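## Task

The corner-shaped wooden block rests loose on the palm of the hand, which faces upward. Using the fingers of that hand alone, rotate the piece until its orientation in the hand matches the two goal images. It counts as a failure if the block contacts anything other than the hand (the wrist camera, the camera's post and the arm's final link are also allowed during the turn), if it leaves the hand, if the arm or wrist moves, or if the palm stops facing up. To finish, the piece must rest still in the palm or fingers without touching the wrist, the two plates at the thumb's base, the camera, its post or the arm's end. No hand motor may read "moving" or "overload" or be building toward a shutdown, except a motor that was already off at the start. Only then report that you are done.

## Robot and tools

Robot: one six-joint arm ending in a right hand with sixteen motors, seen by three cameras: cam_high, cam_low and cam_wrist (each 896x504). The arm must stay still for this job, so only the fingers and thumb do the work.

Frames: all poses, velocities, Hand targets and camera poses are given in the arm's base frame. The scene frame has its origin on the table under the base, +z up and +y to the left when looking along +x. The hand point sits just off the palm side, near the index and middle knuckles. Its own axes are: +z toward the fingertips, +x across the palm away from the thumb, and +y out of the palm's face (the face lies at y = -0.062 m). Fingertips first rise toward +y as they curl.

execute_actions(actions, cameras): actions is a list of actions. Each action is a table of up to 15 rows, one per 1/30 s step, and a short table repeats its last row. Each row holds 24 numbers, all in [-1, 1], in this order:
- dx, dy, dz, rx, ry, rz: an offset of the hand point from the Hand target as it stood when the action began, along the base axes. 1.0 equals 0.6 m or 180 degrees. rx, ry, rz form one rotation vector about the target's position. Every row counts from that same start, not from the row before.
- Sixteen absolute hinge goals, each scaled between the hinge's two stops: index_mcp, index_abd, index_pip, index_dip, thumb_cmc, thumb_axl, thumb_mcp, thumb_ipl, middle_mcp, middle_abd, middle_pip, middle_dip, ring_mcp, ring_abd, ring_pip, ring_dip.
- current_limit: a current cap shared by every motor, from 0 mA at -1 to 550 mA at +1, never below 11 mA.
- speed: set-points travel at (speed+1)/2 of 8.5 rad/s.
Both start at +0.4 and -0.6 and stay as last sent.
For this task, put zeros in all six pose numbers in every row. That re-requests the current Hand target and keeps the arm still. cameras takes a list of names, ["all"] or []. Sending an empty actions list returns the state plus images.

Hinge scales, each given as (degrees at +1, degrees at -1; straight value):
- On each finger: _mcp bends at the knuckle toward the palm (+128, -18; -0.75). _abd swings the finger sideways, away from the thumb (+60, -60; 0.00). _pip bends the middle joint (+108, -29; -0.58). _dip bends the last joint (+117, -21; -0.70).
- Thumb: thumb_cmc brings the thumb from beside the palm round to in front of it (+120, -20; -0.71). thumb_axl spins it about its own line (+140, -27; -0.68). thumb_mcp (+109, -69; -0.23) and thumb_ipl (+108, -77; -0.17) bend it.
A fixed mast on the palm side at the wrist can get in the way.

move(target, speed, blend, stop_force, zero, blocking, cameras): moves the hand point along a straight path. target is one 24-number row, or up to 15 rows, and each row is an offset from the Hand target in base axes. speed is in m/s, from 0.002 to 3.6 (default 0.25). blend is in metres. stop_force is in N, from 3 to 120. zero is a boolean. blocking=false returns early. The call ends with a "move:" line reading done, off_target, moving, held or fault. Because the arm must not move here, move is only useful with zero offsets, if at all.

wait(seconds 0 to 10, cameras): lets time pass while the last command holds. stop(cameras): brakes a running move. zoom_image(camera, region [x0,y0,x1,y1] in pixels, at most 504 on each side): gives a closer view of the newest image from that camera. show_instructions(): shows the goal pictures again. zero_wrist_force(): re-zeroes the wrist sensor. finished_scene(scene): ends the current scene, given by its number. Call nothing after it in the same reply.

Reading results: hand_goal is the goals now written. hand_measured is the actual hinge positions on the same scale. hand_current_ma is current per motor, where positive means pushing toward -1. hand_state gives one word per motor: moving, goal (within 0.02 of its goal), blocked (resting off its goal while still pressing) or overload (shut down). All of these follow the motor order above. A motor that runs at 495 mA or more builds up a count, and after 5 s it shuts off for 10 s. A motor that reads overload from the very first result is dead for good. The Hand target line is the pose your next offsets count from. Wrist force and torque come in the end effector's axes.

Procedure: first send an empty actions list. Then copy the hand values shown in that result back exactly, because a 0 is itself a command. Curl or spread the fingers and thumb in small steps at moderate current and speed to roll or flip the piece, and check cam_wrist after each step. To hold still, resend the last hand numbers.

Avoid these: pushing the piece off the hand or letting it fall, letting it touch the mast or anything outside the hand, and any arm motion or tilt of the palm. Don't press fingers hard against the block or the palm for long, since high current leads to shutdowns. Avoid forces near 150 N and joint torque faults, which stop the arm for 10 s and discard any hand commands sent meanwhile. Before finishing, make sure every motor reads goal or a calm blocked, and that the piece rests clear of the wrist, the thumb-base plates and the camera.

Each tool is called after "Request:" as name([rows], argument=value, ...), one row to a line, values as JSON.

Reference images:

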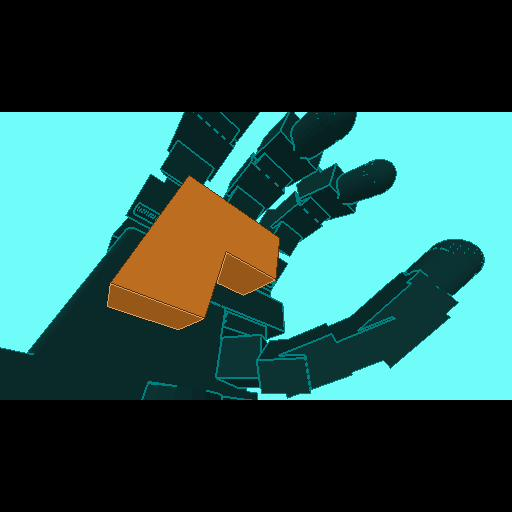

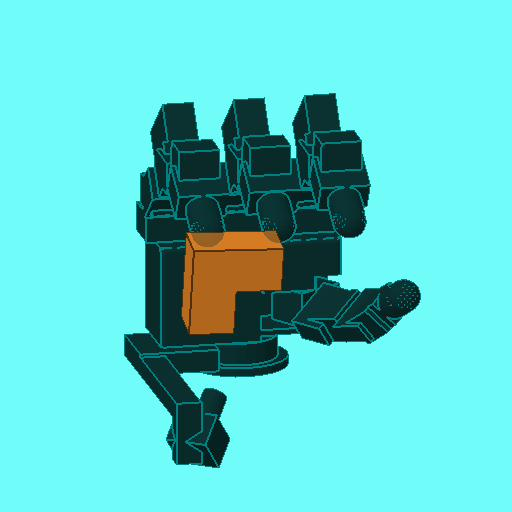

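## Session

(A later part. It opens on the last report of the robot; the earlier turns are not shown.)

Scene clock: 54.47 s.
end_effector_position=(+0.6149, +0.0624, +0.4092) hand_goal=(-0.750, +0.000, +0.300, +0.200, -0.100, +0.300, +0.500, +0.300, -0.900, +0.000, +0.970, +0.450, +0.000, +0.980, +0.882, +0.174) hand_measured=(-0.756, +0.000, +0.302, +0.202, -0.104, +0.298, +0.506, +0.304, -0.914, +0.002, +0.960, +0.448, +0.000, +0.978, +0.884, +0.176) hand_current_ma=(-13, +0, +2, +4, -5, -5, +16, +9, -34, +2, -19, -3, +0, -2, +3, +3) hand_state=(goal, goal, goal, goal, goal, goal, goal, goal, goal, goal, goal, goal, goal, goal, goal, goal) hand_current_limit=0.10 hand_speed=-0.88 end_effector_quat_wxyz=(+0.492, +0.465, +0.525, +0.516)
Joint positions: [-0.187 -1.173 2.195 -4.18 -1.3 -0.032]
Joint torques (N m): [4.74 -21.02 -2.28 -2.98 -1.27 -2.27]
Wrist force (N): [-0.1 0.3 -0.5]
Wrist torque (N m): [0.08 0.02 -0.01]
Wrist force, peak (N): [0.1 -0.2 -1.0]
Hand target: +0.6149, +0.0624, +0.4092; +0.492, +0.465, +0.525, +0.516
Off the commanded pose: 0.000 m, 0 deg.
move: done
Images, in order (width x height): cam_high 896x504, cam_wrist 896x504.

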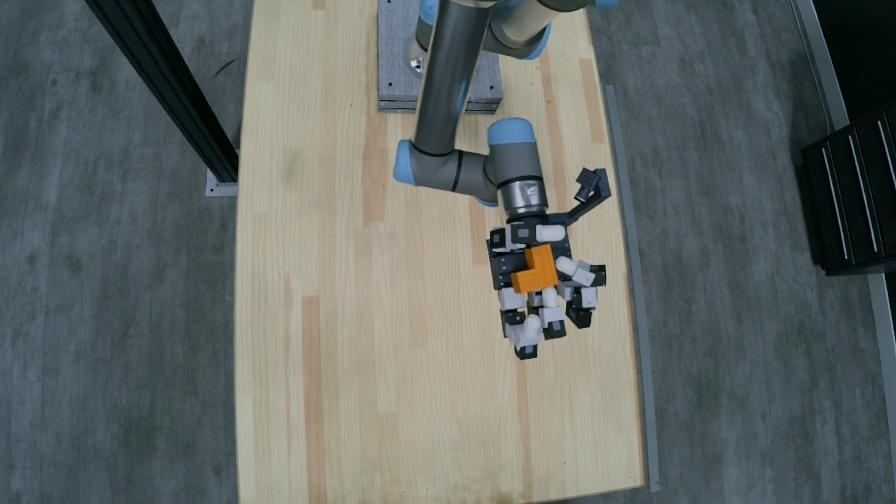

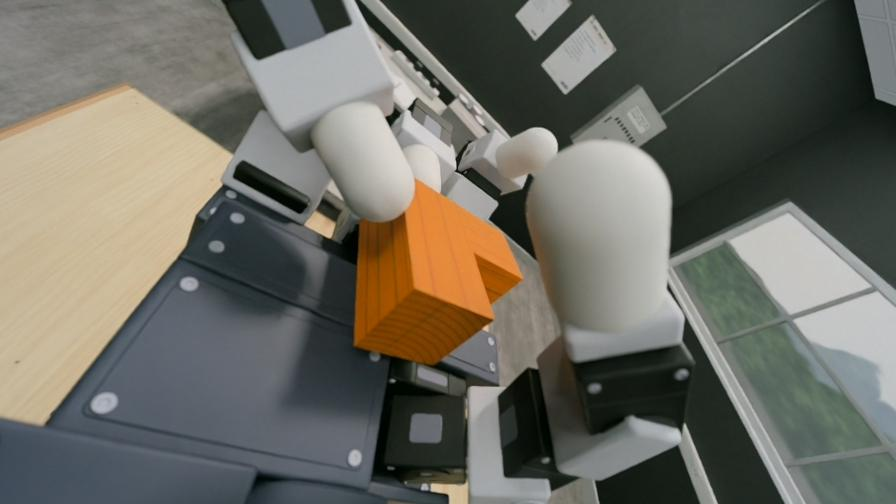

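Request:
move([
  [0,0,0,0,0,0,-0.75,0,0.3,0.2,-0.286,0.5,0.674,0.481,-0.9,0,0.3,0.3,0.0,0.98,0.883,0.174,0.1,-0.7],
  [0,0,0,0,0,0,-0.75,0,0.3,0.2,-0.286,0.5,0.674,0.92,-0.9,0,0.3,0.3,0.0,0.98,0.883,0.174,0,-0.8],
  [0,0,0,0,0,0,-0.75,0,0.3,0.2,-0.286,0.17,0.674,0.85,-0.9,0,0.3,0.3,0.0,0.98,0.883,0.174,-0.1,-0.88],
], cameras=["cam_wrist","cam_high"])

Request:
zoom_image(camera="cam_high", region=[480, 175, 630, 345])

Request:
zoom_image(camera="cam_wrist", region=[200, 100, 600, 400])

Scene clock: 58.63 s.
end_effector_position=(+0.6149, +0.0624, +0.4092) hand_goal=(-0.750, +0.000, +0.300, +0.200, -0.286, +0.170, +0.674, +0.850, -0.900, +0.000, +0.300, +0.300, +0.000, +0.980, +0.882, +0.174) hand_measured=(-0.756, +0.000, +0.302, +0.202, -0.284, +0.174, +0.674, +0.854, -0.914, +0.002, +0.302, +0.302, +0.000, +0.978, +0.884, +0.176) hand_current_ma=(-13, +0, +2, +4, +2, +7, +0, +7, -34, +2, +2, +5, +0, -2, +3, +3) hand_state=(goal, goal, goal, goal, goal, goal, goal, goal, goal, goal, goal, goal, goal, goal, goal, goal) hand_current_limit=-0.10 hand_speed=-0.88 end_effector_quat_wxyz=(+0.492, +0.465, +0.525, +0.516)
Joint positions: [-0.187 -1.173 2.195 -4.18 -1.3 -0.032]
Joint torques (N m): [5.2 -20.88 -2.58 -3.15 -1.19 -2.21]
Wrist force (N): [-0.1 -0.2 -0.6]
Wrist torque (N m): [0.04 0.04 -0.01]
Wrist force, peak (N): [-0.6 0.4 -0.7]
Hand target: +0.6149, +0.0624, +0.4092; +0.492, +0.465, +0.525, +0.516
Off the commanded pose: 0.000 m, 0 deg.
move: done
Images, in order (width x height): cam_high 896x504, cam_wrist 896x504.

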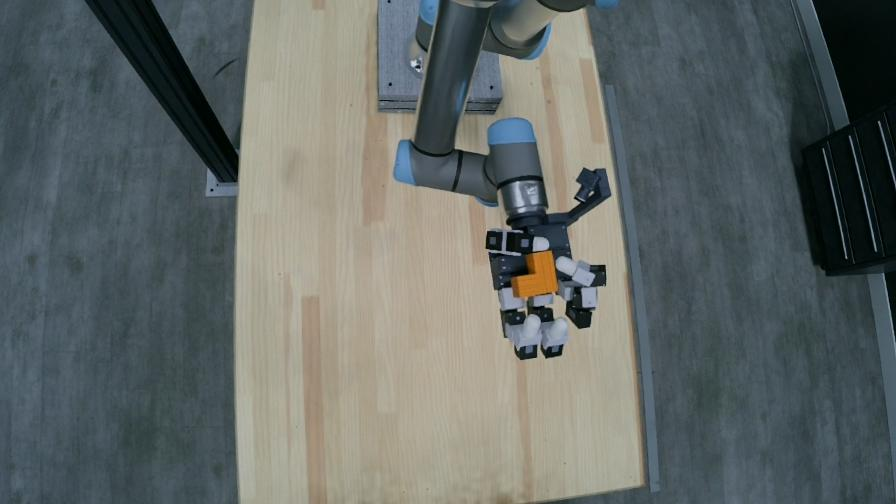

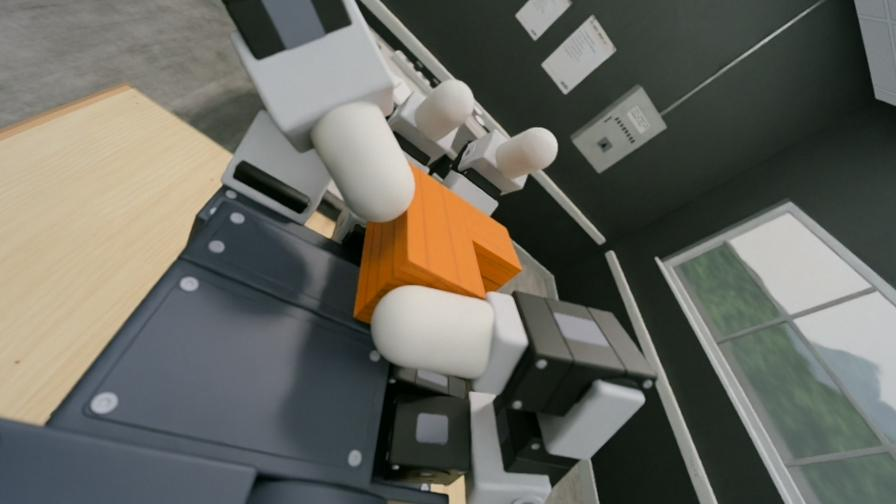

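Scaled by 2.965 from the camera's 896x504 image, which has a finer 1280x720 frame.

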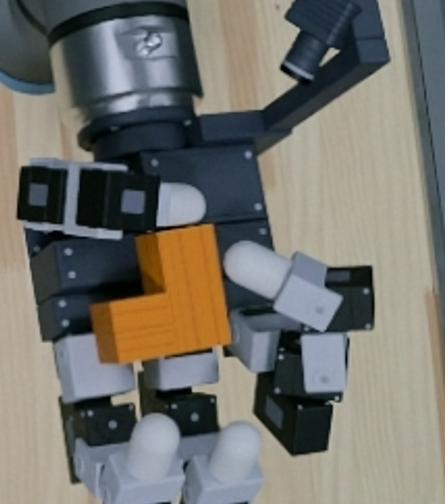

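Scaled by 1.260 from the camera's 896x504 image, which has a finer 1280x720 frame.

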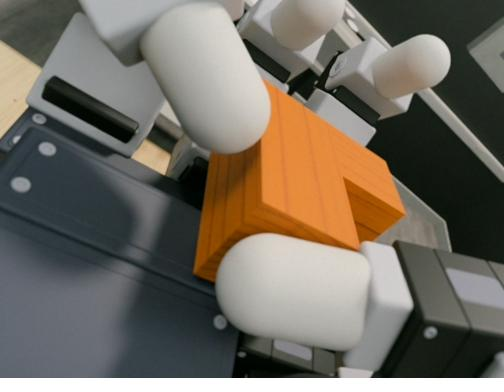

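Request:
wait(seconds=1)

Request:
finished_scene(scene=2)

Scene clock: 59.77 s.
end_effector_position=(+0.6149, +0.0624, +0.4092) hand_goal=(-0.750, +0.000, +0.300, +0.200, -0.286, +0.170, +0.674, +0.850, -0.900, +0.000, +0.300, +0.300, +0.000, +0.980, +0.882, +0.174) hand_measured=(-0.756, +0.000, +0.302, +0.202, -0.284, +0.174, +0.674, +0.854, -0.914, +0.002, +0.302, +0.302, +0.000, +0.978, +0.884, +0.176) hand_current_ma=(-13, +0, +2, +4, +2, +7, +0, +7, -34, +2, +2, +5, +0, -2, +3, +3) hand_state=(goal, goal, goal, goal, goal, goal, goal, goal, goal, goal, goal, goal, goal, goal, goal, goal) hand_current_limit=-0.10 hand_speed=-0.88 end_effector_quat_wxyz=(+0.492, +0.465, +0.525, +0.516)
Joint positions: [-0.187 -1.173 2.195 -4.18 -1.3 -0.032]
Joint torques (N m): [5.57 -21.13 -2.06 -3.15 -1.07 -2.19]
Wrist force (N): [-0.2 0.3 -0.3]
Wrist torque (N m): [0.09 0.04 -0.01]
Wrist force, peak (N): [-0.2 0.3 -0.8]
Hand target: +0.6149, +0.0624, +0.4092; +0.492, +0.465, +0.525, +0.516
Off the commanded pose: 0.000 m, 0 deg.
wait: 1.00 s; at rest by 0.03 s

The scene is finished: the task was done.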